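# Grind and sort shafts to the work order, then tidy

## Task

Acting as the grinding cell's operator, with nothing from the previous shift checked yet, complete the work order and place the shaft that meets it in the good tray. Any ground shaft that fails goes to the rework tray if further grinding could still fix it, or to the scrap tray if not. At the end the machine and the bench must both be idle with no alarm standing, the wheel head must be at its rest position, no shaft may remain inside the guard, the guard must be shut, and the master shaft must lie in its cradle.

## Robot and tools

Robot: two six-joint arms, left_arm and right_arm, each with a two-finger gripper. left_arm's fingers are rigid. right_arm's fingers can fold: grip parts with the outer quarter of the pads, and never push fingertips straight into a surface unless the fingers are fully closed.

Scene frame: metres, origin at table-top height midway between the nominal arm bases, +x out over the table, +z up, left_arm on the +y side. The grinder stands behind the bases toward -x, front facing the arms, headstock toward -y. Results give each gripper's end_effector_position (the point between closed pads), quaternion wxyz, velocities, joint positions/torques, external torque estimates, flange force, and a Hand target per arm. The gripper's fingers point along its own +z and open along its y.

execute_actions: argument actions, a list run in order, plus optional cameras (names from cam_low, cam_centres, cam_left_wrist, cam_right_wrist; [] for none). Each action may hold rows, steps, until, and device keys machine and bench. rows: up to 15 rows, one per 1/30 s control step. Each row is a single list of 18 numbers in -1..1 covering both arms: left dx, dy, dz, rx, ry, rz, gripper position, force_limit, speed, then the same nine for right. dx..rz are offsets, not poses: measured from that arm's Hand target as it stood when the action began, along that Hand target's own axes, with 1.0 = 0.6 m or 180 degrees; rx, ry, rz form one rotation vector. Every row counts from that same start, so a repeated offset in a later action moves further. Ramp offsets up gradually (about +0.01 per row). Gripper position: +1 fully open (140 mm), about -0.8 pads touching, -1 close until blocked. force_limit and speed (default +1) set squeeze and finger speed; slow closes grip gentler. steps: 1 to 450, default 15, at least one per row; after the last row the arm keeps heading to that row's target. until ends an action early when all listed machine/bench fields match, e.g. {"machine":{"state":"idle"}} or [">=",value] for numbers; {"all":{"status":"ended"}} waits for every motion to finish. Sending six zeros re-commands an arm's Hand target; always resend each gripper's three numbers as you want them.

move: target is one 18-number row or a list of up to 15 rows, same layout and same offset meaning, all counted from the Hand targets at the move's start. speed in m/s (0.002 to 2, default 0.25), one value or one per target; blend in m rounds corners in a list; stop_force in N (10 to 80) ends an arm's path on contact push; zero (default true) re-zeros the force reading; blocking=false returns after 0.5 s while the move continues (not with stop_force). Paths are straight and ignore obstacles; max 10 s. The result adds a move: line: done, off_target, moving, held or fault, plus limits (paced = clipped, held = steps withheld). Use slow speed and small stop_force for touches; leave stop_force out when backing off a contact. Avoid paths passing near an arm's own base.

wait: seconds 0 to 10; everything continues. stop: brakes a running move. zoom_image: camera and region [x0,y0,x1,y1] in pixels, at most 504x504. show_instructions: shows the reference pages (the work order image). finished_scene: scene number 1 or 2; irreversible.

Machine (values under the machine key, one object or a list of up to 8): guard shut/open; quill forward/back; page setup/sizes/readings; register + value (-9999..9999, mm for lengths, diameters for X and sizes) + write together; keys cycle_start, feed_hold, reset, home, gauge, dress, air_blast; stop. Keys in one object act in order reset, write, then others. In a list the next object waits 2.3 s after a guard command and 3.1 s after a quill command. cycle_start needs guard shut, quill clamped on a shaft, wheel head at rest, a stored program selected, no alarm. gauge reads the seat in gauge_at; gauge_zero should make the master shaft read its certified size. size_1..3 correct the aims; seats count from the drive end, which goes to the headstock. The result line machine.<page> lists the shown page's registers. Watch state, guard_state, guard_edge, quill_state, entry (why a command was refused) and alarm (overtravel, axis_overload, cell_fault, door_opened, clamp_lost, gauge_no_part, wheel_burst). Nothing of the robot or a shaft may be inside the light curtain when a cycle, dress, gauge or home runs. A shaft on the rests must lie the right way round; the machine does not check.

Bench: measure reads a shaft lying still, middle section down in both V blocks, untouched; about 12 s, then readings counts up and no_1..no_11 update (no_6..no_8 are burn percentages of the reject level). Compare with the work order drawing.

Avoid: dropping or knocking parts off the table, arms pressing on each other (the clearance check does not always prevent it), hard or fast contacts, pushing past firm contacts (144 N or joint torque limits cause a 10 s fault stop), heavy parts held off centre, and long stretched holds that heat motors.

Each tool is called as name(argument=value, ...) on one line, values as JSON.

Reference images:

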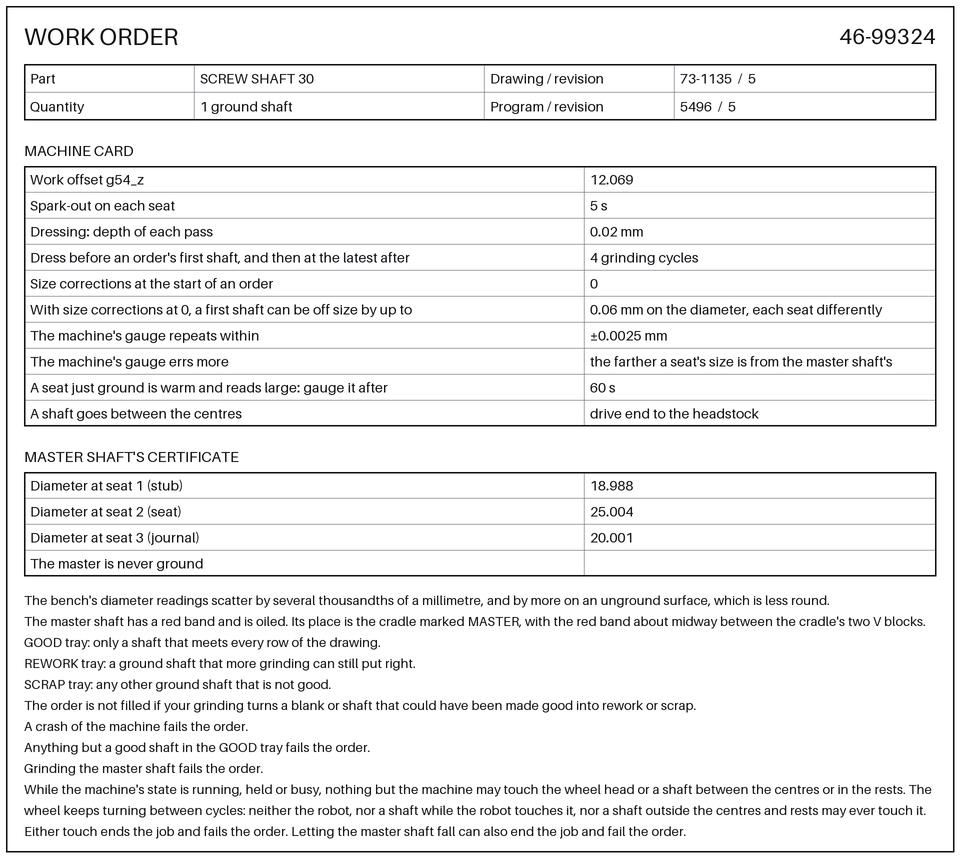

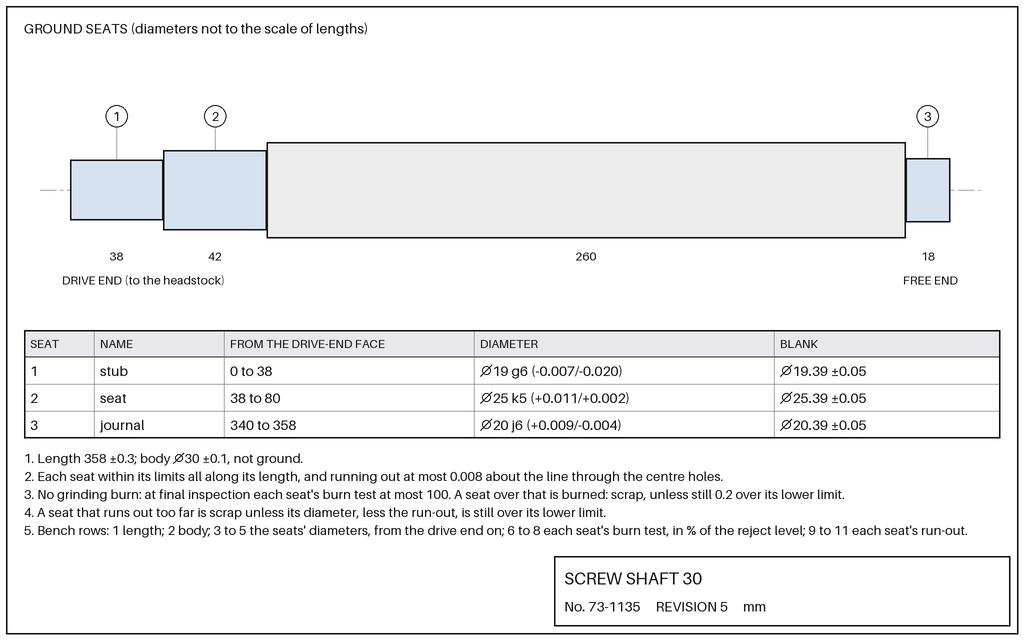

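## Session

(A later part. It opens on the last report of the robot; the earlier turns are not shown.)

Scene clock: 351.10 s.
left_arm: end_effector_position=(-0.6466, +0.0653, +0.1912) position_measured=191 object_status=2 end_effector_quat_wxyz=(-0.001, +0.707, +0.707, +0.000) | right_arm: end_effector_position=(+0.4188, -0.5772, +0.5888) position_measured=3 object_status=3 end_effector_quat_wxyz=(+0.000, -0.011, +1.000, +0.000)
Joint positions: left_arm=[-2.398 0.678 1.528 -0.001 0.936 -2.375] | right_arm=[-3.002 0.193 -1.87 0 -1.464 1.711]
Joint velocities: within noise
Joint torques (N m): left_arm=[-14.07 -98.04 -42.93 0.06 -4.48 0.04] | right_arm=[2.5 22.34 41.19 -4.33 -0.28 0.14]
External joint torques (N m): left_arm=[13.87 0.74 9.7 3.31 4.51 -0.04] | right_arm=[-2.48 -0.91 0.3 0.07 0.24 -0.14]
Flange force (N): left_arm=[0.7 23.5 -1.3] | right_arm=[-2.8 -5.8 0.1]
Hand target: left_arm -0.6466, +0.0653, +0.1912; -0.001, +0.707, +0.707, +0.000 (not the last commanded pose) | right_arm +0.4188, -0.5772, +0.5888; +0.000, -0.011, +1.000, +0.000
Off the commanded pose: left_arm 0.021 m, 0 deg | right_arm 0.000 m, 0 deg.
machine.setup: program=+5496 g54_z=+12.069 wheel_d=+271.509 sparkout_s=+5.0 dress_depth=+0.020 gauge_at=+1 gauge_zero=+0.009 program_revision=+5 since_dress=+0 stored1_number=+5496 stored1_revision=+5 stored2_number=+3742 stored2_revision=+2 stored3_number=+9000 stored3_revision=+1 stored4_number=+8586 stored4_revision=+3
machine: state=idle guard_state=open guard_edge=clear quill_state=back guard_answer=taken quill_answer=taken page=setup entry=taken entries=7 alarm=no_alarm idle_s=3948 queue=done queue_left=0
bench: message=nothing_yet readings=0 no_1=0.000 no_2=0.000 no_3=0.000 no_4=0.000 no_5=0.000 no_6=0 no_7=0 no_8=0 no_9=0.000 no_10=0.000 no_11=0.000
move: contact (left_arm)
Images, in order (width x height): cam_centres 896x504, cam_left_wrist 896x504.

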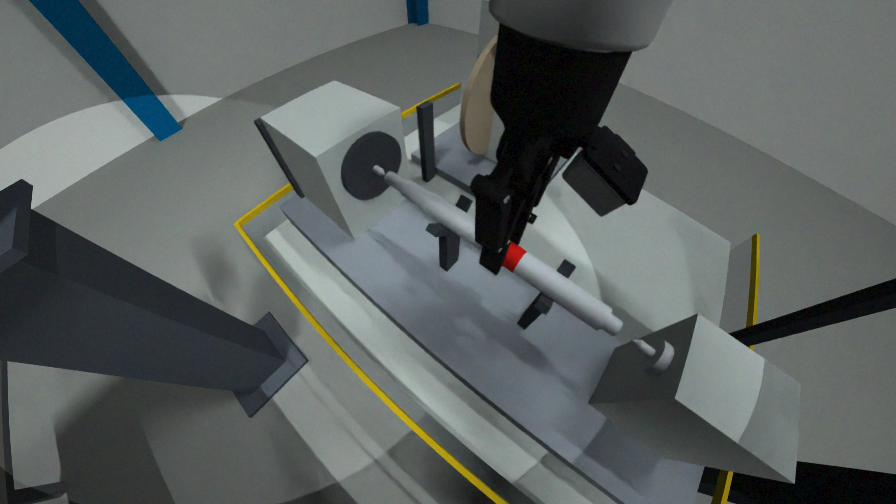

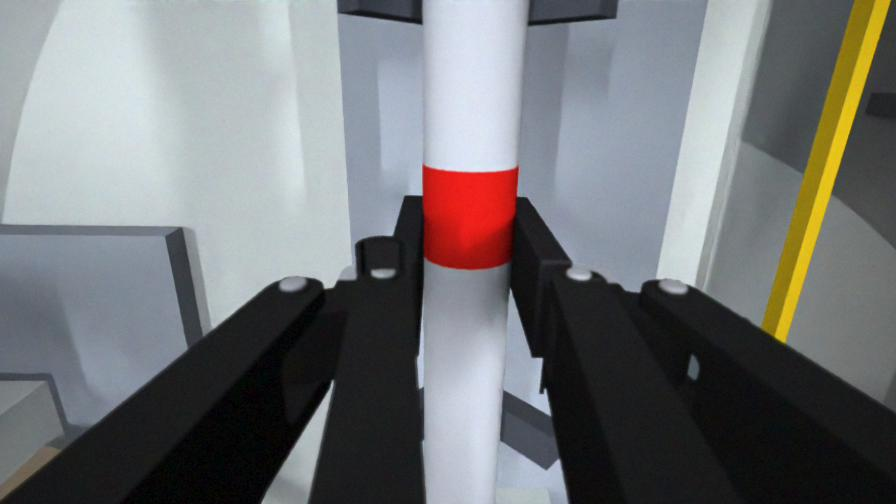

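move(target=[0,0.005,-0.004,0,0,0,-1,1,1, 0,0,0,0,0,0,1,1,1], speed=0.03, cameras=[])

move(target=[0,0,0.04,0,0,0,-1,1,1, 0,0,0,0,0,0,1,1,1], speed=0.015, stop_force=10, cameras=["cam_left_wrist"])

Scene clock: 356.97 s.
left_arm: end_effector_position=(-0.6437, +0.0653, +0.1935) position_measured=191 object_status=2 end_effector_quat_wxyz=(-0.001, +0.707, +0.707, +0.000) | right_arm: end_effector_position=(+0.4188, -0.5772, +0.5888) position_measured=3 object_status=3 end_effector_quat_wxyz=(+0.000, -0.011, +1.000, +0.000)
Joint positions: left_arm=[-2.395 0.673 1.532 -0.001 0.937 -2.373] | right_arm=[-3.002 0.193 -1.87 0 -1.464 1.711]
Joint velocities: within noise
Joint torques (N m): left_arm=[-0.59 -109.31 -41.63 4.09 0.13 -0.13] | right_arm=[2.72 23.05 41.08 -4.32 -0.26 0.2]
External joint torques (N m): left_arm=[0.4 12.35 8.34 -0.7 -0.11 0.13] | right_arm=[-2.62 -1.47 0.42 0.07 0.21 -0.2]
Flange force (N): left_arm=[2.6 3.4 15.7] | right_arm=[-4.0 -6.2 0.0]
Hand target: left_arm -0.6436, +0.0653, +0.1936; -0.001, +0.707, +0.707, +0.000 | right_arm +0.4188, -0.5772, +0.5888; +0.000, -0.011, +1.000, +0.000
Off the commanded pose: left_arm 0.000 m, 0 deg | right_arm 0.000 m, 0 deg.
machine.setup: program=+5496 g54_z=+12.069 wheel_d=+271.509 sparkout_s=+5.0 dress_depth=+0.020 gauge_at=+1 gauge_zero=+0.009 program_revision=+5 since_dress=+0 stored1_number=+5496 stored1_revision=+5 stored2_number=+3742 stored2_revision=+2 stored3_number=+9000 stored3_revision=+1 stored4_number=+8586 stored4_revision=+3
machine: state=idle guard_state=open guard_edge=clear quill_state=back guard_answer=taken quill_answer=taken page=setup entry=taken entries=7 alarm=no_alarm idle_s=3953 queue=done queue_left=0
bench: message=nothing_yet readings=0 no_1=0.000 no_2=0.000 no_3=0.000 no_4=0.000 no_5=0.000 no_6=0 no_7=0 no_8=0 no_9=0.000 no_10=0.000 no_11=0.000
move: done
No camera images: "cameras" was empty.

Scene clock: 357.77 s.
left_arm: end_effector_position=(-0.6438, +0.0651, +0.1913) position_measured=191 object_status=2 end_effector_quat_wxyz=(-0.001, +0.707, +0.707, +0.000) | right_arm: end_effector_position=(+0.4188, -0.5772, +0.5888) position_measured=3 object_status=3 end_effector_quat_wxyz=(+0.000, -0.011, +1.000, +0.000)
Joint positions: left_arm=[-2.395 0.675 1.532 -0.001 0.933 -2.373] | right_arm=[-3.002 0.193 -1.87 0 -1.464 1.711]
Joint velocities: within noise
Joint torques (N m): left_arm=[9.05 -95.8 -26 7.06 4.3 -0.34] | right_arm=[2.47 23 41.1 -4.34 -0.24 0.16]
External joint torques (N m): left_arm=[-9.25 -1.41 -7.21 -3.69 -4.27 0.34] | right_arm=[-2.38 -1.37 0.4 0.08 0.19 -0.16]
Flange force (N): left_arm=[-0.2 -14.9 1.5] | right_arm=[-3.7 -5.6 -0.1]
Hand target: left_arm -0.6438, +0.0651, +0.1913; -0.001, +0.707, +0.707, +0.000 (not the last commanded pose) | right_arm +0.4188, -0.5772, +0.5888; +0.000, -0.011, +1.000, +0.000
Off the commanded pose: left_arm 0.022 m, 0 deg | right_arm 0.000 m, 0 deg.
machine.setup: program=+5496 g54_z=+12.069 wheel_d=+271.509 sparkout_s=+5.0 dress_depth=+0.020 gauge_at=+1 gauge_zero=+0.009 program_revision=+5 since_dress=+0 stored1_number=+5496 stored1_revision=+5 stored2_number=+3742 stored2_revision=+2 stored3_number=+9000 stored3_revision=+1 stored4_number=+8586 stored4_revision=+3
machine: state=idle guard_state=open guard_edge=clear quill_state=back guard_answer=taken quill_answer=taken page=setup entry=taken entries=7 alarm=no_alarm idle_s=3954 queue=done queue_left=0
bench: message=nothing_yet readings=0 no_1=0.000 no_2=0.000 no_3=0.000 no_4=0.000 no_5=0.000 no_6=0 no_7=0 no_8=0 no_9=0.000 no_10=0.000 no_11=0.000
move: contact (left_arm)
Images, in order (width x height): cam_left_wrist 896x504.

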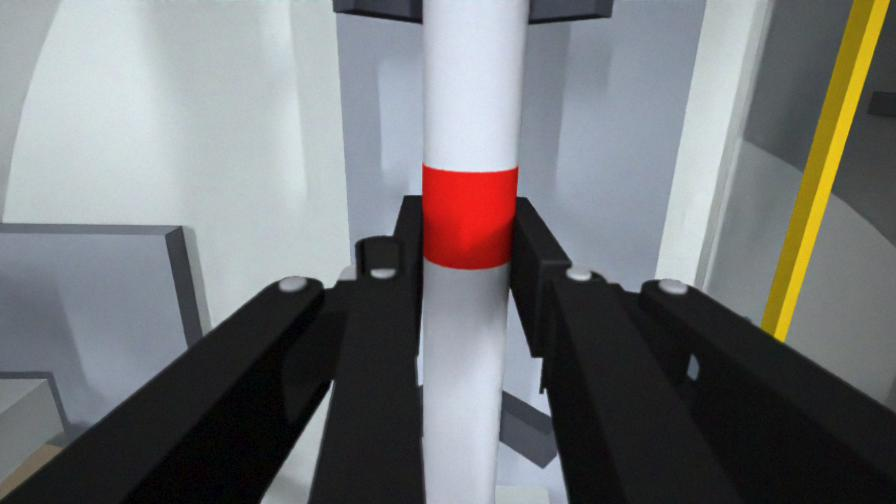

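move(target=[0,-0.0022,-0.003,0,0,0,-1,1,1, 0,0,0,0,0,0,1,1,1], speed=0.03, cameras=[])

move(target=[0,0,0.04,0,0,0,-1,1,1, 0,0,0,0,0,0,1,1,1], speed=0.015, stop_force=10, cameras=[])

Scene clock: 363.20 s.
left_arm: end_effector_position=(-0.6451, +0.0650, +0.1930) position_measured=191 object_status=2 end_effector_quat_wxyz=(-0.001, +0.707, +0.707, +0.000) | right_arm: end_effector_position=(+0.4188, -0.5772, +0.5888) position_measured=3 object_status=3 end_effector_quat_wxyz=(+0.000, -0.011, +1.000, +0.000)
Joint positions: left_arm=[-2.396 0.674 1.53 -0.001 0.937 -2.374] | right_arm=[-3.002 0.193 -1.87 0 -1.464 1.711]
Joint velocities: within noise
Joint torques (N m): left_arm=[-1.07 -110.21 -41.29 4.12 0.03 -0.19] | right_arm=[2.54 22.8 41.01 -4.29 -0.26 0.16]
External joint torques (N m): left_arm=[1.02 13.43 8.23 -0.75 0.01 0.19] | right_arm=[-2.32 -1.59 0.39 0.05 0.22 -0.16]
Flange force (N): left_arm=[0.7 2.7 16.5] | right_arm=[-4.1 -5.4 0.0]
Hand target: left_arm -0.6451, +0.0651, +0.1931; -0.001, +0.707, +0.707, +0.000 | right_arm +0.4188, -0.5772, +0.5888; +0.000, -0.011, +1.000, +0.000
Off the commanded pose: left_arm 0.000 m, 0 deg | right_arm 0.000 m, 0 deg.
machine.setup: program=+5496 g54_z=+12.069 wheel_d=+271.509 sparkout_s=+5.0 dress_depth=+0.020 gauge_at=+1 gauge_zero=+0.009 program_revision=+5 since_dress=+0 stored1_number=+5496 stored1_revision=+5 stored2_number=+3742 stored2_revision=+2 stored3_number=+9000 stored3_revision=+1 stored4_number=+8586 stored4_revision=+3
machine: state=idle guard_state=open guard_edge=clear quill_state=back guard_answer=taken quill_answer=taken page=setup entry=taken entries=7 alarm=no_alarm idle_s=3960 queue=done queue_left=0
bench: message=nothing_yet readings=0 no_1=0.000 no_2=0.000 no_3=0.000 no_4=0.000 no_5=0.000 no_6=0 no_7=0 no_8=0 no_9=0.000 no_10=0.000 no_11=0.000
move: done
No camera images: "cameras" was empty.

Scene clock: 364.03 s.
left_arm: end_effector_position=(-0.6453, +0.0649, +0.1904) position_measured=191 object_status=2 end_effector_quat_wxyz=(-0.001, +0.707, +0.707, -0.001) | right_arm: end_effector_position=(+0.4188, -0.5772, +0.5888) position_measured=3 object_status=3 end_effector_quat_wxyz=(+0.000, -0.011, +1.000, +0.000)
Joint positions: left_arm=[-2.396 0.677 1.531 -0.002 0.933 -2.374] | right_arm=[-3.002 0.193 -1.87 0 -1.464 1.711]
Joint velocities: within noise
Joint torques (N m): left_arm=[-1.36 -85.43 -28.33 3.98 -0.11 -0.1] | right_arm=[2.55 22.55 40.99 -4.25 -0.3 0.21]
External joint torques (N m): left_arm=[1.37 -12.16 -4.9 -0.59 0.14 0.1] | right_arm=[-2.54 -0.63 0.43 0.01 0.24 -0.2]
Flange force (N): left_arm=[1.5 3.8 -14.0] | right_arm=[-2.6 -6.1 -0.1]
Hand target: left_arm -0.6453, +0.0649, +0.1903; -0.001, +0.707, +0.707, -0.001 (not the last commanded pose) | right_arm +0.4188, -0.5772, +0.5888; +0.000, -0.011, +1.000, +0.000
Off the commanded pose: left_arm 0.021 m, 0 deg | right_arm 0.000 m, 0 deg.
machine.setup: program=+5496 g54_z=+12.069 wheel_d=+271.509 sparkout_s=+5.0 dress_depth=+0.020 gauge_at=+1 gauge_zero=+0.009 program_revision=+5 since_dress=+0 stored1_number=+5496 stored1_revision=+5 stored2_number=+3742 stored2_revision=+2 stored3_number=+9000 stored3_revision=+1 stored4_number=+8586 stored4_revision=+3
machine: state=idle guard_state=open guard_edge=clear quill_state=back guard_answer=taken quill_answer=taken page=setup entry=taken entries=7 alarm=no_alarm idle_s=3960 queue=done queue_left=0
bench: message=nothing_yet readings=0 no_1=0.000 no_2=0.000 no_3=0.000 no_4=0.000 no_5=0.000 no_6=0 no_7=0 no_8=0 no_9=0.000 no_10=0.000 no_11=0.000
move: contact (left_arm)
No camera images: "cameras" was empty.

execute_actions(actions=[{"rows": [[0,0,0,0,0,0,0.1,1,-1, 0,0,0,0,0,0,1,1,1]], "steps": 60}, {"machine": {"quill": "forward"}, "steps": 200, "until": {"machine": {"quill_state": "clamped"}}}], cameras=["cam_left_wrist","cam_centres"])

zoom_image(camera="cam_centres", region=[330, 110, 480, 220])

zoom_image(camera="cam_centres", region=[530, 270, 710, 390])

Scene clock: 373.93 s.
left_arm: end_effector_position=(-0.6453, +0.0649, +0.1903) position_measured=117 object_status=3 end_effector_quat_wxyz=(-0.001, +0.707, +0.707, -0.001) | right_arm: end_effector_position=(+0.4188, -0.5772, +0.5888) position_measured=3 object_status=3 end_effector_quat_wxyz=(+0.000, -0.011, +1.000, +0.000)
Joint positions: left_arm=[-2.396 0.677 1.531 -0.002 0.933 -2.374] | right_arm=[-3.002 0.193 -1.87 0 -1.464 1.711]
Joint velocities: within noise
Joint torques (N m): left_arm=[-1.38 -96.97 -33.44 3.99 0.2 -0.2] | right_arm=[2.83 22.52 41.1 -4.31 -0.26 0.18]
External joint torques (N m): left_arm=[1.38 -0.05 0.35 -0.62 -0.18 0.2] | right_arm=[-2.73 -0.92 0.23 0.08 0.2 -0.18]
External joint torques at the end of the 1st action: left_arm=[1.04 -1.54 0.29 -0.63 -0.13 0.14] | right_arm=[-2.28 -1.65 0.37 0.09 0.23 -0.2]
Flange force (N): left_arm=[-0.6 2.1 0.3] | right_arm=[-2.9 -6.5 0.2]
Flange force at the end of the 1st action (N): left_arm=[1.0 3.0 -1.2] | right_arm=[-4.1 -5.4 0.1]
Hand target: left_arm -0.6453, +0.0649, +0.1903; -0.001, +0.707, +0.707, -0.001 | right_arm +0.4188, -0.5772, +0.5888; +0.000, -0.011, +1.000, +0.000
Off the commanded pose: left_arm 0.000 m, 0 deg | right_arm 0.000 m, 0 deg.
machine.setup: program=+5496 g54_z=+12.069 wheel_d=+271.509 sparkout_s=+5.0 dress_depth=+0.020 gauge_at=+1 gauge_zero=+0.009 program_revision=+5 since_dress=+0 stored1_number=+5496 stored1_revision=+5 stored2_number=+3742 stored2_revision=+2 stored3_number=+9000 stored3_revision=+1 stored4_number=+8586 stored4_revision=+3
machine: state=idle guard_state=open guard_edge=clear quill_state=clamped guard_answer=taken quill_answer=taken page=setup entry=taken entries=7 alarm=no_alarm idle_s=3970 queue=running queue_left=0
bench: message=nothing_yet readings=0 no_1=0.000 no_2=0.000 no_3=0.000 no_4=0.000 no_5=0.000 no_6=0 no_7=0 no_8=0 no_9=0.000 no_10=0.000 no_11=0.000
Images, in order (width x height): cam_centres 896x504, cam_left_wrist 896x504.

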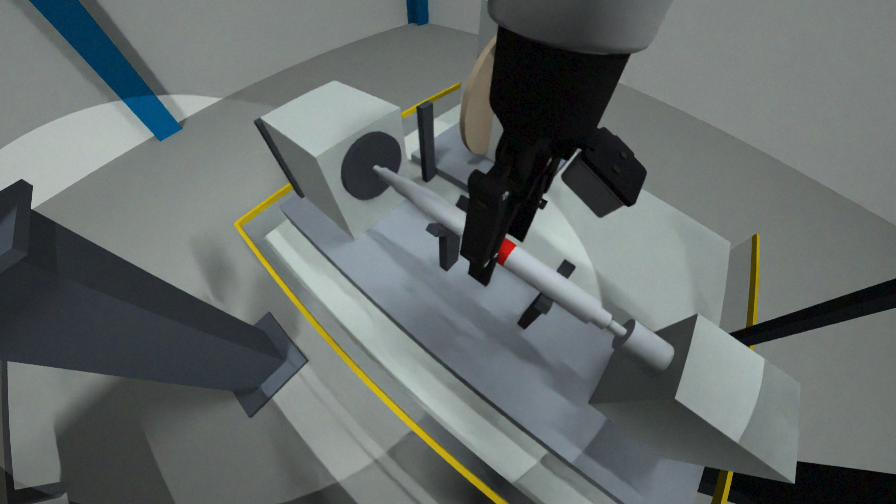

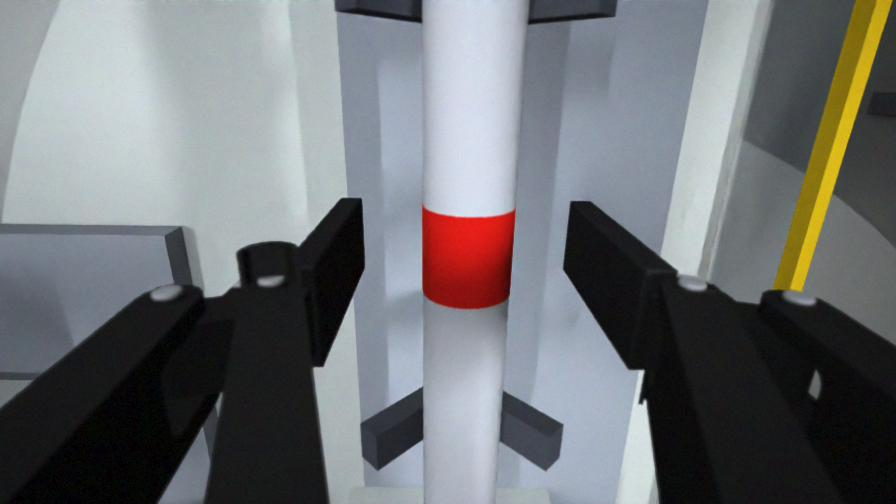

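Scaled by 3.360 from the camera's 896x504 image, which has a finer 1280x720 frame.

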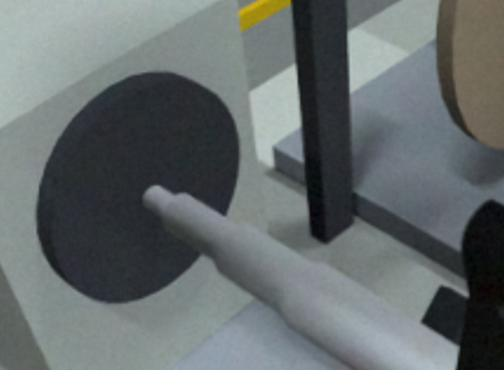

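Scaled by 2.800 from the camera's 896x504 image, which has a finer 1280x720 frame.

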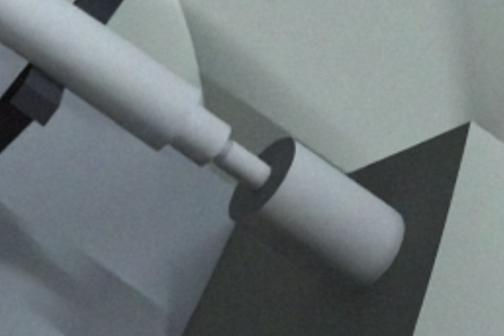

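move(target=[[0,0,-0.6,0,0,0,0.1,1,-1, 0,0,0,0,0,0,1,1,1],[0,0.53,-0.69,0,0,0,0.1,1,-1, 0,0,0,0,0,0,1,1,1]], speed=[0.15,0.3], blend=[0.06,0], cameras=["cam_left_wrist"])

execute_actions(actions=[{"machine": [{"guard": "shut", "page": "readings"}, {"register": "gauge_at", "value": 1, "write": true, "gauge": true}, {"register": "gauge_at", "value": 2, "write": true, "gauge": true}, {"register": "gauge_at", "value": 3, "write": true, "gauge": true}], "steps": 30}, {"steps": 450, "until": {"machine": {"queue": "done"}}}], cameras=[])

Scene clock: 385.93 s.
left_arm: end_effector_position=(-0.3267, +0.0647, +0.6038) position_measured=117 object_status=3 end_effector_quat_wxyz=(-0.001, +0.707, +0.707, +0.000) | right_arm: end_effector_position=(+0.4188, -0.5772, +0.5888) position_measured=3 object_status=3 end_effector_quat_wxyz=(+0.000, -0.011, +1.000, +0.000)
Joint positions: left_arm=[-2.051 0.165 1.49 -0.001 1.486 -2.029] | right_arm=[-3.002 0.193 -1.87 0 -1.464 1.711]
Joint velocities: within noise
Joint torques (N m): left_arm=[-1.35 -59.7 -42.31 4.87 0.17 -0.04] | right_arm=[2.15 22.77 41.06 -4.27 -0.28 0.19]
External joint torques (N m): left_arm=[1.18 0.96 0.95 -0.66 -0.12 0.04] | right_arm=[-2.07 -1.42 0.19 0.05 0.23 -0.19]
Flange force (N): left_arm=[-0.5 1.8 1.9] | right_arm=[-3.4 -4.9 0.4]
Hand target: left_arm -0.3266, +0.0647, +0.6038; -0.001, +0.707, +0.707, -0.001 | right_arm +0.4188, -0.5772, +0.5888; +0.000, -0.011, +1.000, +0.000
Off the commanded pose: left_arm 0.000 m, 0 deg | right_arm 0.000 m, 0 deg.
machine.setup: program=+5496 g54_z=+12.069 wheel_d=+271.509 sparkout_s=+5.0 dress_depth=+0.020 gauge_at=+1 gauge_zero=+0.009 program_revision=+5 since_dress=+0 stored1_number=+5496 stored1_revision=+5 stored2_number=+3742 stored2_revision=+2 stored3_number=+9000 stored3_revision=+1 stored4_number=+8586 stored4_revision=+3
machine: state=idle guard_state=open guard_edge=clear quill_state=clamped guard_answer=taken quill_answer=taken page=setup entry=taken entries=7 alarm=no_alarm idle_s=3982 queue=done queue_left=0
bench: message=nothing_yet readings=0 no_1=0.000 no_2=0.000 no_3=0.000 no_4=0.000 no_5=0.000 no_6=0 no_7=0 no_8=0 no_9=0.000 no_10=0.000 no_11=0.000
move: done
Images, in order (width x height): cam_left_wrist 896x504.

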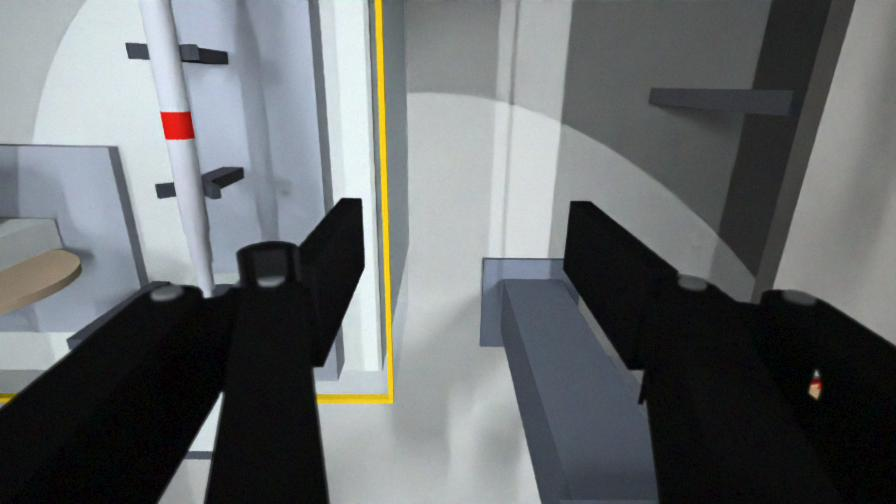

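Scene clock: 400.60 s.
left_arm: end_effector_position=(-0.3266, +0.0647, +0.6038) position_measured=117 object_status=3 end_effector_quat_wxyz=(-0.001, +0.707, +0.707, -0.001) | right_arm: end_effector_position=(+0.4188, -0.5772, +0.5888) position_measured=3 object_status=3 end_effector_quat_wxyz=(+0.000, -0.011, +1.000, +0.000)
Joint positions: left_arm=[-2.051 0.165 1.49 -0.001 1.486 -2.029] | right_arm=[-3.002 0.193 -1.87 0 -1.464 1.711]
Joint velocities: within noise
Joint torques (N m): left_arm=[-0.87 -58.92 -42.15 4.8 0.16 -0.21] | right_arm=[2.64 22.79 41.14 -4.3 -0.27 0.19]
External joint torques (N m): left_arm=[0.86 0.78 0.91 -0.59 -0.12 0.21] | right_arm=[-2.65 -1.28 0.22 0.06 0.22 -0.19]
External joint torques at the end of the 1st action: left_arm=[1.38 0.06 0.74 -0.61 -0.1 0.15] | right_arm=[-2.45 -1.35 0.2 0.05 0.22 -0.19]
Flange force (N): left_arm=[-0.2 1.7 1.8] | right_arm=[-3.4 -6.3 0.3]
Flange force at the end of the 1st action (N): left_arm=[0.2 2.6 1.4] | right_arm=[-3.5 -5.8 0.3]
Hand target: left_arm -0.3266, +0.0647, +0.6038; -0.001, +0.707, +0.707, -0.001 | right_arm +0.4188, -0.5772, +0.5888; +0.000, -0.011, +1.000, +0.000
Tool commands: left_gripper/position=+0.1 left_gripper/force_limit=+1.0 left_gripper/speed=-1.0 right_gripper/position=+1.0 right_gripper/force_limit=+1.0 right_gripper/speed=+1.0
Off the commanded pose: left_arm 0.000 m, 0 deg | right_arm 0.000 m, 0 deg.
machine.readings: gauge_d=+20.002 gauge_d_1=+18.988 gauge_d_2=+25.005 gauge_d_3=+20.002 pos_x=+0.000 pos_z=+0.000 load_peak=+0.0 cycles=+0
machine: state=idle guard_state=shut guard_edge=clear quill_state=clamped guard_answer=taken quill_answer=taken page=readings entry=taken entries=13 alarm=no_alarm idle_s=3997 queue=done queue_left=0
bench: message=nothing_yet readings=0 no_1=0.000 no_2=0.000 no_3=0.000 no_4=0.000 no_5=0.000 no_6=0 no_7=0 no_8=0 no_9=0.000 no_10=0.000 no_11=0.000
No camera images: "cameras" was empty.

execute_actions(actions=[{"machine": [{"register": "gauge_at", "value": 1, "write": true, "gauge": true}, {"register": "gauge_at", "value": 2, "write": true, "gauge": true}, {"register": "gauge_at", "value": 3, "write": true, "gauge": true}], "steps": 3}], cameras=[])

move(target=[0.2255,0.994,0.173,0,0,0,0.1,1,-1, 0,0,0,0,0,0,1,1,1], speed=0.4, cameras=[])

move(target=[0.95,0.425,0.3,0,0,0,0.1,1,-1, 0,0,0,0,0,0,1,1,1], speed=0.4, cameras=["cam_left_wrist"])

Scene clock: 427.23 s.
left_arm: end_effector_position=(-0.3266, +0.0647, +0.6038) position_measured=117 object_status=3 end_effector_quat_wxyz=(-0.001, +0.707, +0.707, -0.001) | right_arm: end_effector_position=(+0.4188, -0.5772, +0.5888) position_measured=3 object_status=3 end_effector_quat_wxyz=(+0.000, -0.011, +1.000, +0.000)
Joint positions: left_arm=[-2.051 0.165 1.49 -0.001 1.486 -2.029] | right_arm=[-3.002 0.193 -1.87 0 -1.464 1.711]
Joint velocities: within noise
Joint torques (N m): left_arm=[-0.88 -58.5 -42.14 4.88 0.13 -0.11] | right_arm=[2.53 22.44 41.04 -4.29 -0.29 0.14]
External joint torques (N m): left_arm=[0.98 -0.04 0.85 -0.66 -0.09 0.11] | right_arm=[-2.52 -0.91 0.33 0.04 0.24 -0.14]
Flange force (N): left_arm=[0.8 2.2 1.5] | right_arm=[-2.9 -5.9 0.1]
Hand target: left_arm -0.3266, +0.0647, +0.6038; -0.001, +0.707, +0.707, -0.001 | right_arm +0.4188, -0.5772, +0.5888; +0.000, -0.011, +1.000, +0.000
Tool commands: left_gripper/position=+0.1 left_gripper/force_limit=+1.0 left_gripper/speed=-1.0 right_gripper/position=+1.0 right_gripper/force_limit=+1.0 right_gripper/speed=+1.0
Off the commanded pose: left_arm 0.000 m, 0 deg | right_arm 0.000 m, 0 deg.
machine.readings: gauge_d=+20.002 gauge_d_1=+18.988 gauge_d_2=+25.005 gauge_d_3=+20.002 pos_x=+0.000 pos_z=+0.000 load_peak=+0.0 cycles=+0
machine: state=busy guard_state=shut guard_edge=clear quill_state=clamped guard_answer=taken quill_answer=taken page=readings entry=taken entries=15 alarm=no_alarm idle_s=4023 queue=running queue_left=2
bench: message=nothing_yet readings=0 no_1=0.000 no_2=0.000 no_3=0.000 no_4=0.000 no_5=0.000 no_6=0 no_7=0 no_8=0 no_9=0.000 no_10=0.000 no_11=0.000
No camera images: "cameras" was empty.

Scene clock: 429.57 s.
left_arm: end_effector_position=(+0.2696, +0.1998, +0.4991) position_measured=117 object_status=3 end_effector_quat_wxyz=(-0.001, +0.707, +0.707, +0.000) | right_arm: end_effector_position=(+0.4188, -0.5772, +0.5888) position_measured=3 object_status=3 end_effector_quat_wxyz=(+0.000, -0.011, +1.000, +0.000)
Joint positions: left_arm=[-1.033 0.067 1.793 -0.001 1.283 -1.011] | right_arm=[-3.002 0.193 -1.87 0 -1.464 1.711]
Joint velocities: within noise
Joint torques (N m): left_arm=[-0.36 -46.69 -40.59 4.86 0.15 0.33] | right_arm=[2.66 22.92 41.16 -4.3 -0.3 0.19]
External joint torques (N m): left_arm=[0.48 -0.1 0.93 -0.76 -0.11 -0.33] | right_arm=[-2.56 -1.68 0.22 0.06 0.26 -0.19]
Flange force (N): left_arm=[1.6 -0.8 1.4] | right_arm=[-4.1 -6.0 0.4]
Hand target: left_arm +0.2696, +0.1998, +0.4991; -0.001, +0.707, +0.707, -0.001 | right_arm +0.4188, -0.5772, +0.5888; +0.000, -0.011, +1.000, +0.000
Off the commanded pose: left_arm 0.000 m, 0 deg | right_arm 0.000 m, 0 deg.
machine.readings: gauge_d=+20.002 gauge_d_1=+18.988 gauge_d_2=+25.005 gauge_d_3=+20.002 pos_x=+0.000 pos_z=+0.000 load_peak=+0.0 cycles=+0
machine: state=busy guard_state=shut guard_edge=clear quill_state=clamped guard_answer=taken quill_answer=taken page=readings entry=taken entries=15 alarm=no_alarm idle_s=4025 queue=running queue_left=2
bench: message=nothing_yet readings=0 no_1=0.000 no_2=0.000 no_3=0.000 no_4=0.000 no_5=0.000 no_6=0 no_7=0 no_8=0 no_9=0.000 no_10=0.000 no_11=0.000
move: done; limits=paced
No camera images: "cameras" was empty.

Scene clock: 432.00 s.
left_arm: end_effector_position=(+0.5246, +0.7696, +0.3188) position_measured=117 object_status=3 end_effector_quat_wxyz=(-0.001, +0.707, +0.707, +0.000) | right_arm: end_effector_position=(+0.4188, -0.5772, +0.5888) position_measured=3 object_status=3 end_effector_quat_wxyz=(+0.000, -0.011, +1.000, +0.000)
Joint positions: left_arm=[0.087 0.231 1.959 0 0.954 0.108] | right_arm=[-3.002 0.193 -1.87 0 -1.464 1.711]
Joint velocities: within noise
Joint torques (N m): left_arm=[-2.45 -58.19 -35.29 4.12 0.2 0.07] | right_arm=[2.5 22.83 41.06 -4.28 -0.3 0.17]
External joint torques (N m): left_arm=[2.64 0.46 1.42 -0.6 -0.21 -0.07] | right_arm=[-2.38 -1.14 0.42 0.04 0.25 -0.17]
Flange force (N): left_arm=[3.9 -2.5 2.1] | right_arm=[-3.4 -5.6 0.0]
Hand target: left_arm +0.5246, +0.7697, +0.3188; -0.001, +0.707, +0.707, -0.001 | right_arm +0.4188, -0.5772, +0.5888; +0.000, -0.011, +1.000, +0.000
Off the commanded pose: left_arm 0.000 m, 0 deg | right_arm 0.000 m, 0 deg.
machine.readings: gauge_d=+18.988 gauge_d_1=+18.988 gauge_d_2=+25.005 gauge_d_3=+20.002 pos_x=+0.000 pos_z=+0.000 load_peak=+0.0 cycles=+0
machine: state=busy guard_state=shut guard_edge=clear quill_state=clamped guard_answer=taken quill_answer=taken page=readings entry=taken entries=17 alarm=no_alarm idle_s=4028 queue=running queue_left=1
bench: message=nothing_yet readings=0 no_1=0.000 no_2=0.000 no_3=0.000 no_4=0.000 no_5=0.000 no_6=0 no_7=0 no_8=0 no_9=0.000 no_10=0.000 no_11=0.000
move: done; limits=paced
Images, in order (width x height): cam_left_wrist 896x504.

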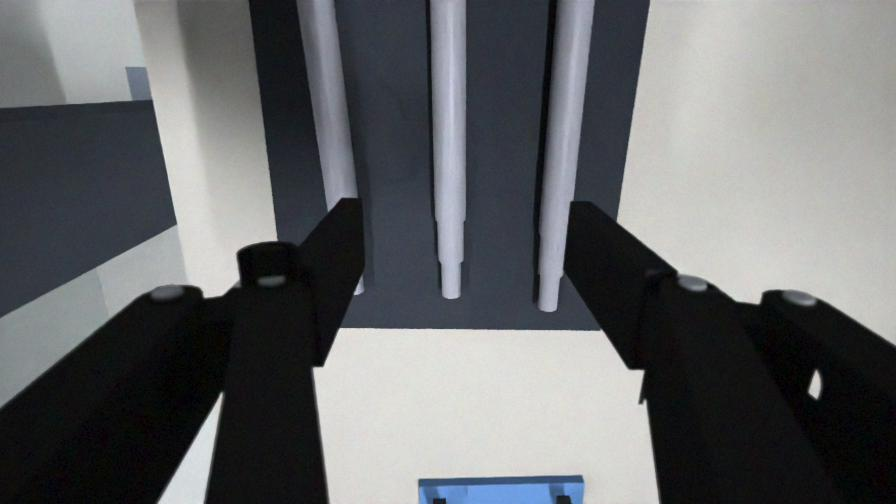

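move(target=[0.0633,-0.0085,0.2647,0,0,-0.0083,0.1,1,-1, 0,0,0,0,0,0,1,1,1], speed=0.2, cameras=["cam_left_wrist"])

Scene clock: 440.83 s.
left_arm: end_effector_position=(+0.5193, +0.8077, +0.1601) position_measured=117 object_status=3 end_effector_quat_wxyz=(-0.001, +0.698, +0.716, +0.000) | right_arm: end_effector_position=(+0.4188, -0.5772, +0.5888) position_measured=3 object_status=3 end_effector_quat_wxyz=(+0.000, -0.011, +1.000, +0.000)
Joint positions: left_arm=[0.151 0.43 2.055 0.001 0.658 0.146] | right_arm=[-3.002 0.193 -1.87 0 -1.464 1.711]
Joint velocities: within noise
Joint torques (N m): left_arm=[-0.87 -67.79 -25.54 3.18 0.37 -0.21] | right_arm=[2.5 22.94 41.11 -4.31 -0.27 0.2]
External joint torques (N m): left_arm=[1.06 -0.15 0.17 -0.55 -0.39 0.21] | right_arm=[-2.48 -1.3 0.26 0.07 0.22 -0.2]
Flange force (N): left_arm=[1.9 -1.1 0.6] | right_arm=[-3.5 -5.9 0.2]
Hand target: left_arm +0.5193, +0.8077, +0.1600; -0.001, +0.698, +0.716, +0.000 | right_arm +0.4188, -0.5772, +0.5888; +0.000, -0.011, +1.000, +0.000
Off the commanded pose: left_arm 0.000 m, 0 deg | right_arm 0.000 m, 0 deg.
machine.readings: gauge_d=+20.001 gauge_d_1=+18.988 gauge_d_2=+25.004 gauge_d_3=+20.001 pos_x=+0.000 pos_z=+0.000 load_peak=+0.0 cycles=+0
machine: state=idle guard_state=shut guard_edge=clear quill_state=clamped guard_answer=taken quill_answer=taken page=readings entry=taken entries=19 alarm=no_alarm idle_s=4036 queue=done queue_left=0
bench: message=nothing_yet readings=0 no_1=0.000 no_2=0.000 no_3=0.000 no_4=0.000 no_5=0.000 no_6=0 no_7=0 no_8=0 no_9=0.000 no_10=0.000 no_11=0.000
move: done
Images, in order (width x height): cam_left_wrist 896x504.

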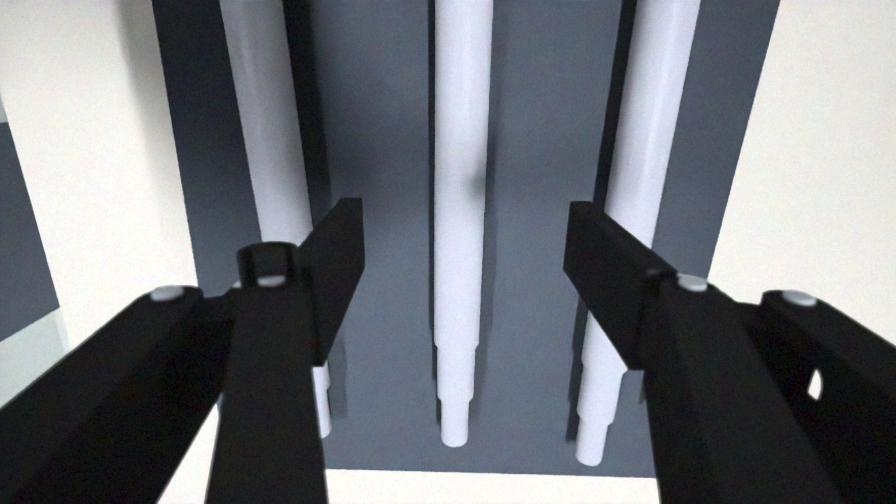

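move(target=[0,0.0013,0.1983,0,0,0,0.1,1,-1, 0,0,0,0,0,0,1,1,1], speed=0.12, cameras=["cam_left_wrist"])

execute_actions(actions=[{"rows": [[0,0,0,0,0,0,-1,1,1, 0,0,0,0,0,0,1,1,1]], "steps": 60}], cameras=["cam_left_wrist"])

Scene clock: 451.30 s.
left_arm: end_effector_position=(+0.5199, +0.8078, +0.0411) position_measured=117 object_status=3 end_effector_quat_wxyz=(-0.001, +0.698, +0.716, +0.000) | right_arm: end_effector_position=(+0.4188, -0.5772, +0.5888) position_measured=3 object_status=3 end_effector_quat_wxyz=(+0.000, -0.011, +1.000, +0.000)
Joint positions: left_arm=[0.151 0.617 2.078 0.001 0.448 0.146] | right_arm=[-3.002 0.193 -1.87 0 -1.464 1.711]
Joint velocities: within noise
Joint torques (N m): left_arm=[-1.26 -76.18 -17.85 2.42 0.16 -0.09] | right_arm=[2.42 22.86 41.09 -4.29 -0.27 0.2]
External joint torques (N m): left_arm=[1.43 -0.46 -0.04 -0.57 -0.17 0.09] | right_arm=[-2.37 -1.14 0.39 0.04 0.22 -0.2]
Flange force (N): left_arm=[2.4 -0.9 -0.5] | right_arm=[-3.3 -5.7 0.0]
Hand target: left_arm +0.5199, +0.8077, +0.0410; -0.001, +0.698, +0.716, +0.000 | right_arm +0.4188, -0.5772, +0.5888; +0.000, -0.011, +1.000, +0.000
Off the commanded pose: left_arm 0.000 m, 0 deg | right_arm 0.000 m, 0 deg.
machine.readings: gauge_d=+20.001 gauge_d_1=+18.988 gauge_d_2=+25.004 gauge_d_3=+20.001 pos_x=+0.000 pos_z=+0.000 load_peak=+0.0 cycles=+0
machine: state=idle guard_state=shut guard_edge=clear quill_state=clamped guard_answer=taken quill_answer=taken page=readings entry=taken entries=19 alarm=no_alarm idle_s=4047 queue=done queue_left=0
bench: message=nothing_yet readings=0 no_1=0.000 no_2=0.000 no_3=0.000 no_4=0.000 no_5=0.000 no_6=0 no_7=0 no_8=0 no_9=0.000 no_10=0.000 no_11=0.000
move: done
Images, in order (width x height): cam_left_wrist 896x504.

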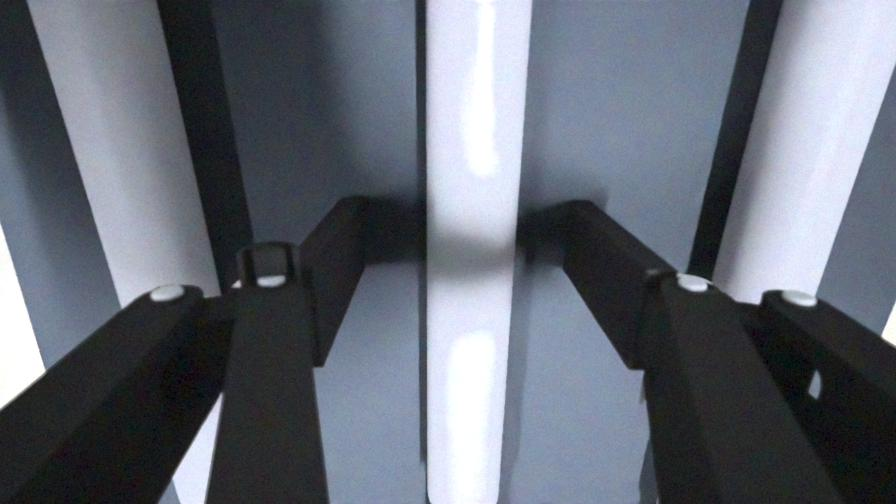

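Scene clock: 453.50 s.
left_arm: end_effector_position=(+0.5199, +0.8077, +0.0410) position_measured=156 object_status=2 end_effector_quat_wxyz=(-0.001, +0.698, +0.716, +0.000) | right_arm: end_effector_position=(+0.4188, -0.5772, +0.5888) position_measured=3 object_status=3 end_effector_quat_wxyz=(+0.000, -0.011, +1.000, +0.000)
Joint positions: left_arm=[0.151 0.617 2.078 0.001 0.448 0.146] | right_arm=[-3.002 0.193 -1.87 0 -1.464 1.711]
Joint velocities: within noise
Joint torques (N m): left_arm=[-0.22 -28.57 11.41 2.66 4.34 -0.18] | right_arm=[2.46 23.02 41.12 -4.27 -0.29 0.14]
External joint torques (N m): left_arm=[0.44 -48.42 -29.41 -0.79 -4.36 0.18] | right_arm=[-2.49 -1.23 0.38 0.01 0.24 -0.14]
Flange force (N): left_arm=[4.0 14.0 -73.5] | right_arm=[-3.5 -5.8 0.0]
Hand target: left_arm +0.5199, +0.8077, +0.0410; -0.001, +0.698, +0.716, +0.000 | right_arm +0.4188, -0.5772, +0.5888; +0.000, -0.011, +1.000, +0.000
Off the commanded pose: left_arm 0.000 m, 0 deg | right_arm 0.000 m, 0 deg.
machine.readings: gauge_d=+20.001 gauge_d_1=+18.988 gauge_d_2=+25.004 gauge_d_3=+20.001 pos_x=+0.000 pos_z=+0.000 load_peak=+0.0 cycles=+0
machine: state=idle guard_state=shut guard_edge=clear quill_state=clamped guard_answer=taken quill_answer=taken page=readings entry=taken entries=19 alarm=no_alarm idle_s=4049 queue=done queue_left=0
bench: message=nothing_yet readings=0 no_1=0.000 no_2=0.000 no_3=0.000 no_4=0.000 no_5=0.000 no_6=0 no_7=0 no_8=0 no_9=0.000 no_10=0.000 no_11=0.000
Images, in order (width x height): cam_left_wrist 896x504.

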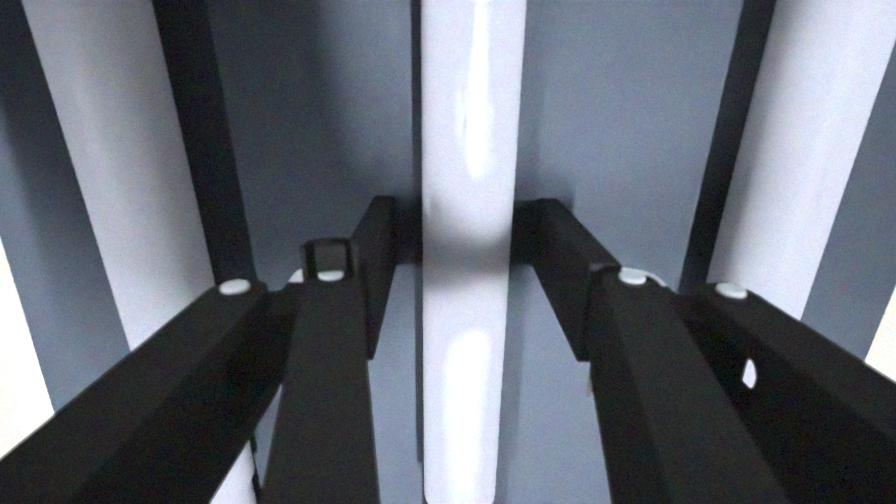

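execute_actions(actions=[{"rows": [[0,0,0,0,0,0,0.1,1,-0.5, 0,0,0,0,0,0,1,1,1]], "steps": 40}], cameras=[])

move(target=[0,0,-0.0133,0,0,0,0.1,1,-0.5, 0,0,0,0,0,0,1,1,1], speed=0.05, cameras=["cam_left_wrist"])

Scene clock: 461.67 s.
left_arm: end_effector_position=(+0.5199, +0.8077, +0.0410) position_measured=117 object_status=3 end_effector_quat_wxyz=(-0.001, +0.698, +0.716, +0.000) | right_arm: end_effector_position=(+0.4188, -0.5772, +0.5888) position_measured=3 object_status=3 end_effector_quat_wxyz=(+0.000, -0.011, +1.000, +0.000)
Joint positions: left_arm=[0.151 0.617 2.078 0.001 0.448 0.146] | right_arm=[-3.002 0.193 -1.87 0 -1.464 1.711]
Joint velocities: within noise
Joint torques (N m): left_arm=[-0.53 -76.71 -17.65 2.33 0.06 -0.2] | right_arm=[2.69 22.52 41.08 -4.33 -0.25 0.19]
External joint torques (N m): left_arm=[0.8 -0.25 -0.23 -0.47 -0.07 0.2] | right_arm=[-2.56 -1.38 0.21 0.1 0.21 -0.19]
Flange force (N): left_arm=[1.7 -0.1 -0.3] | right_arm=[-3.6 -6.1 0.3]
Hand target: left_arm +0.5199, +0.8077, +0.0410; -0.001, +0.698, +0.716, +0.000 | right_arm +0.4188, -0.5772, +0.5888; +0.000, -0.011, +1.000, +0.000
Off the commanded pose: left_arm 0.000 m, 0 deg | right_arm 0.000 m, 0 deg.
machine.readings: gauge_d=+20.001 gauge_d_1=+18.988 gauge_d_2=+25.004 gauge_d_3=+20.001 pos_x=+0.000 pos_z=+0.000 load_peak=+0.0 cycles=+0
machine: state=idle guard_state=shut guard_edge=clear quill_state=clamped guard_answer=taken quill_answer=taken page=readings entry=taken entries=19 alarm=no_alarm idle_s=4057 queue=done queue_left=0
bench: message=nothing_yet readings=0 no_1=0.000 no_2=0.000 no_3=0.000 no_4=0.000 no_5=0.000 no_6=0 no_7=0 no_8=0 no_9=0.000 no_10=0.000 no_11=0.000
No camera images: "cameras" was empty.

Scene clock: 462.40 s.
left_arm: end_effector_position=(+0.5199, +0.8077, +0.0489) position_measured=117 object_status=3 end_effector_quat_wxyz=(-0.001, +0.698, +0.716, +0.000) | right_arm: end_effector_position=(+0.4188, -0.5772, +0.5888) position_measured=3 object_status=3 end_effector_quat_wxyz=(+0.000, -0.011, +1.000, +0.000)
Joint positions: left_arm=[0.151 0.604 2.078 0.001 0.461 0.146] | right_arm=[-3.002 0.193 -1.87 0 -1.464 1.711]
Joint velocities: within noise
Joint torques (N m): left_arm=[-1.05 -75.03 -18.04 2.42 0.21 -0.22] | right_arm=[2.48 22.84 41.16 -4.32 -0.27 0.2]
External joint torques (N m): left_arm=[1.2 -1.32 -0.38 -0.5 -0.22 0.22] | right_arm=[-2.27 -1.6 0.16 0.09 0.22 -0.2]
Flange force (N): left_arm=[2.2 -0.9 -1.8] | right_arm=[-3.8 -5.4 0.4]
Hand target: left_arm +0.5199, +0.8077, +0.0490; -0.001, +0.698, +0.716, +0.000 | right_arm +0.4188, -0.5772, +0.5888; +0.000, -0.011, +1.000, +0.000
Off the commanded pose: left_arm 0.000 m, 0 deg | right_arm 0.000 m, 0 deg.
machine.readings: gauge_d=+20.001 gauge_d_1=+18.988 gauge_d_2=+25.004 gauge_d_3=+20.001 pos_x=+0.000 pos_z=+0.000 load_peak=+0.0 cycles=+0
machine: state=idle guard_state=shut guard_edge=clear quill_state=clamped guard_answer=taken quill_answer=taken page=readings entry=taken entries=19 alarm=no_alarm idle_s=4058 queue=done queue_left=0
bench: message=nothing_yet readings=0 no_1=0.000 no_2=0.000 no_3=0.000 no_4=0.000 no_5=0.000 no_6=0 no_7=0 no_8=0 no_9=0.000 no_10=0.000 no_11=0.000
move: done
Images, in order (width x height): cam_left_wrist 896x504.

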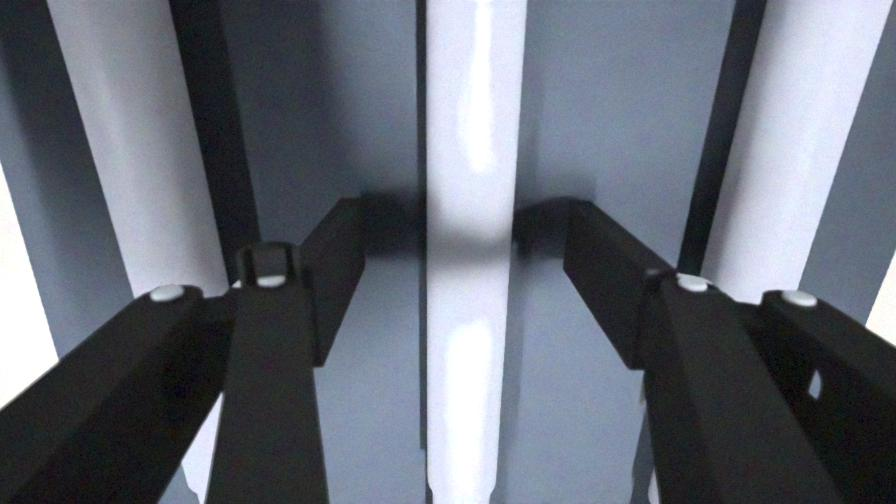

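execute_actions(actions=[{"rows": [[0,0,0,0,0,0,-1,1,0.8, 0,0,0,0,0,0,1,1,1]], "steps": 60}], cameras=["cam_left_wrist"])

Scene clock: 469.53 s.
left_arm: end_effector_position=(+0.5199, +0.8077, +0.0490) position_measured=191 object_status=2 end_effector_quat_wxyz=(-0.001, +0.698, +0.716, +0.000) | right_arm: end_effector_position=(+0.4188, -0.5772, +0.5888) position_measured=3 object_status=3 end_effector_quat_wxyz=(+0.000, -0.011, +1.000, +0.000)
Joint positions: left_arm=[0.151 0.604 2.078 0.001 0.462 0.146] | right_arm=[-3.002 0.193 -1.87 0 -1.464 1.711]
Joint velocities: within noise
Joint torques (N m): left_arm=[-1.19 -64.28 -5.37 2.81 3.79 0.2] | right_arm=[2.32 22.63 41.1 -4.28 -0.25 0.17]
External joint torques (N m): left_arm=[1.31 -11.81 -13 -0.9 -3.81 -0.2] | right_arm=[-2.33 -0.88 0.3 0.03 0.2 -0.17]
Flange force (N): left_arm=[4.2 11.1 -13.5] | right_arm=[-2.7 -5.6 0.0]
Hand target: left_arm +0.5199, +0.8077, +0.0490; -0.001, +0.698, +0.716, +0.000 | right_arm +0.4188, -0.5772, +0.5888; +0.000, -0.011, +1.000, +0.000
Off the commanded pose: left_arm 0.000 m, 0 deg | right_arm 0.000 m, 0 deg.
machine.readings: gauge_d=+20.001 gauge_d_1=+18.988 gauge_d_2=+25.004 gauge_d_3=+20.001 pos_x=+0.000 pos_z=+0.000 load_peak=+0.0 cycles=+0
machine: state=idle guard_state=shut guard_edge=clear quill_state=clamped guard_answer=taken quill_answer=taken page=readings entry=taken entries=19 alarm=no_alarm idle_s=4065 queue=done queue_left=0
bench: message=nothing_yet readings=0 no_1=0.000 no_2=0.000 no_3=0.000 no_4=0.000 no_5=0.000 no_6=0 no_7=0 no_8=0 no_9=0.000 no_10=0.000 no_11=0.000
Images, in order (width x height): cam_left_wrist 896x504.

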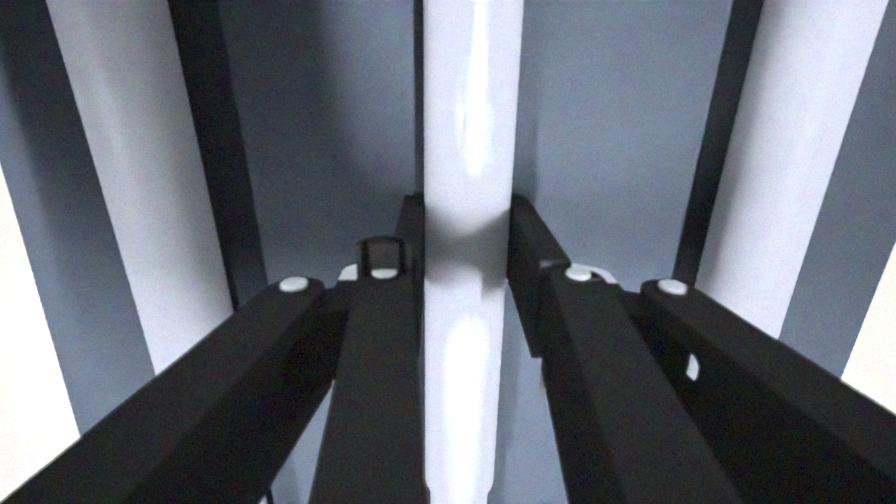

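move(target=[0,0,-0.05,0,0,0,-1,1,0.8, 0,0,0,0,0,0,1,1,1], speed=0.04, cameras=["cam_left_wrist"])

Scene clock: 472.67 s.
left_arm: end_effector_position=(+0.5199, +0.8077, +0.0789) position_measured=191 object_status=2 end_effector_quat_wxyz=(-0.001, +0.698, +0.716, +0.000) | right_arm: end_effector_position=(+0.4188, -0.5772, +0.5888) position_measured=3 object_status=3 end_effector_quat_wxyz=(+0.000, -0.011, +1.000, +0.000)
Joint positions: left_arm=[0.151 0.555 2.075 0.001 0.513 0.146] | right_arm=[-3.002 0.193 -1.87 0 -1.464 1.711]
Joint velocities: within noise
Joint torques (N m): left_arm=[-1.04 -83.07 -24.99 2.68 0.15 -0.08] | right_arm=[2.53 22.78 41.05 -4.3 -0.3 0.19]
External joint torques (N m): left_arm=[1.22 9.53 4.79 -0.59 -0.16 0.08] | right_arm=[-2.49 -0.84 0.53 0.03 0.25 -0.19]
Flange force (N): left_arm=[1.9 -1.3 16.2] | right_arm=[-3.1 -5.9 -0.3]
Hand target: left_arm +0.5199, +0.8077, +0.0790; -0.001, +0.698, +0.716, +0.000 | right_arm +0.4188, -0.5772, +0.5888; +0.000, -0.011, +1.000, +0.000
Off the commanded pose: left_arm 0.000 m, 0 deg | right_arm 0.000 m, 0 deg.
machine.readings: gauge_d=+20.001 gauge_d_1=+18.988 gauge_d_2=+25.004 gauge_d_3=+20.001 pos_x=+0.000 pos_z=+0.000 load_peak=+0.0 cycles=+0
machine: state=idle guard_state=shut guard_edge=clear quill_state=clamped guard_answer=taken quill_answer=taken page=readings entry=taken entries=19 alarm=no_alarm idle_s=4068 queue=done queue_left=0
bench: message=nothing_yet readings=0 no_1=0.000 no_2=0.000 no_3=0.000 no_4=0.000 no_5=0.000 no_6=0 no_7=0 no_8=0 no_9=0.000 no_10=0.000 no_11=0.000
move: done
Images, in order (width x height): cam_left_wrist 896x504.

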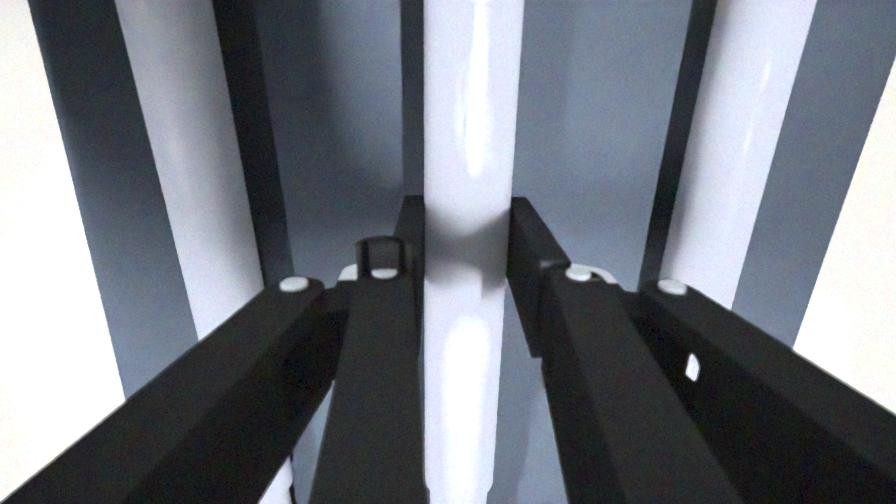

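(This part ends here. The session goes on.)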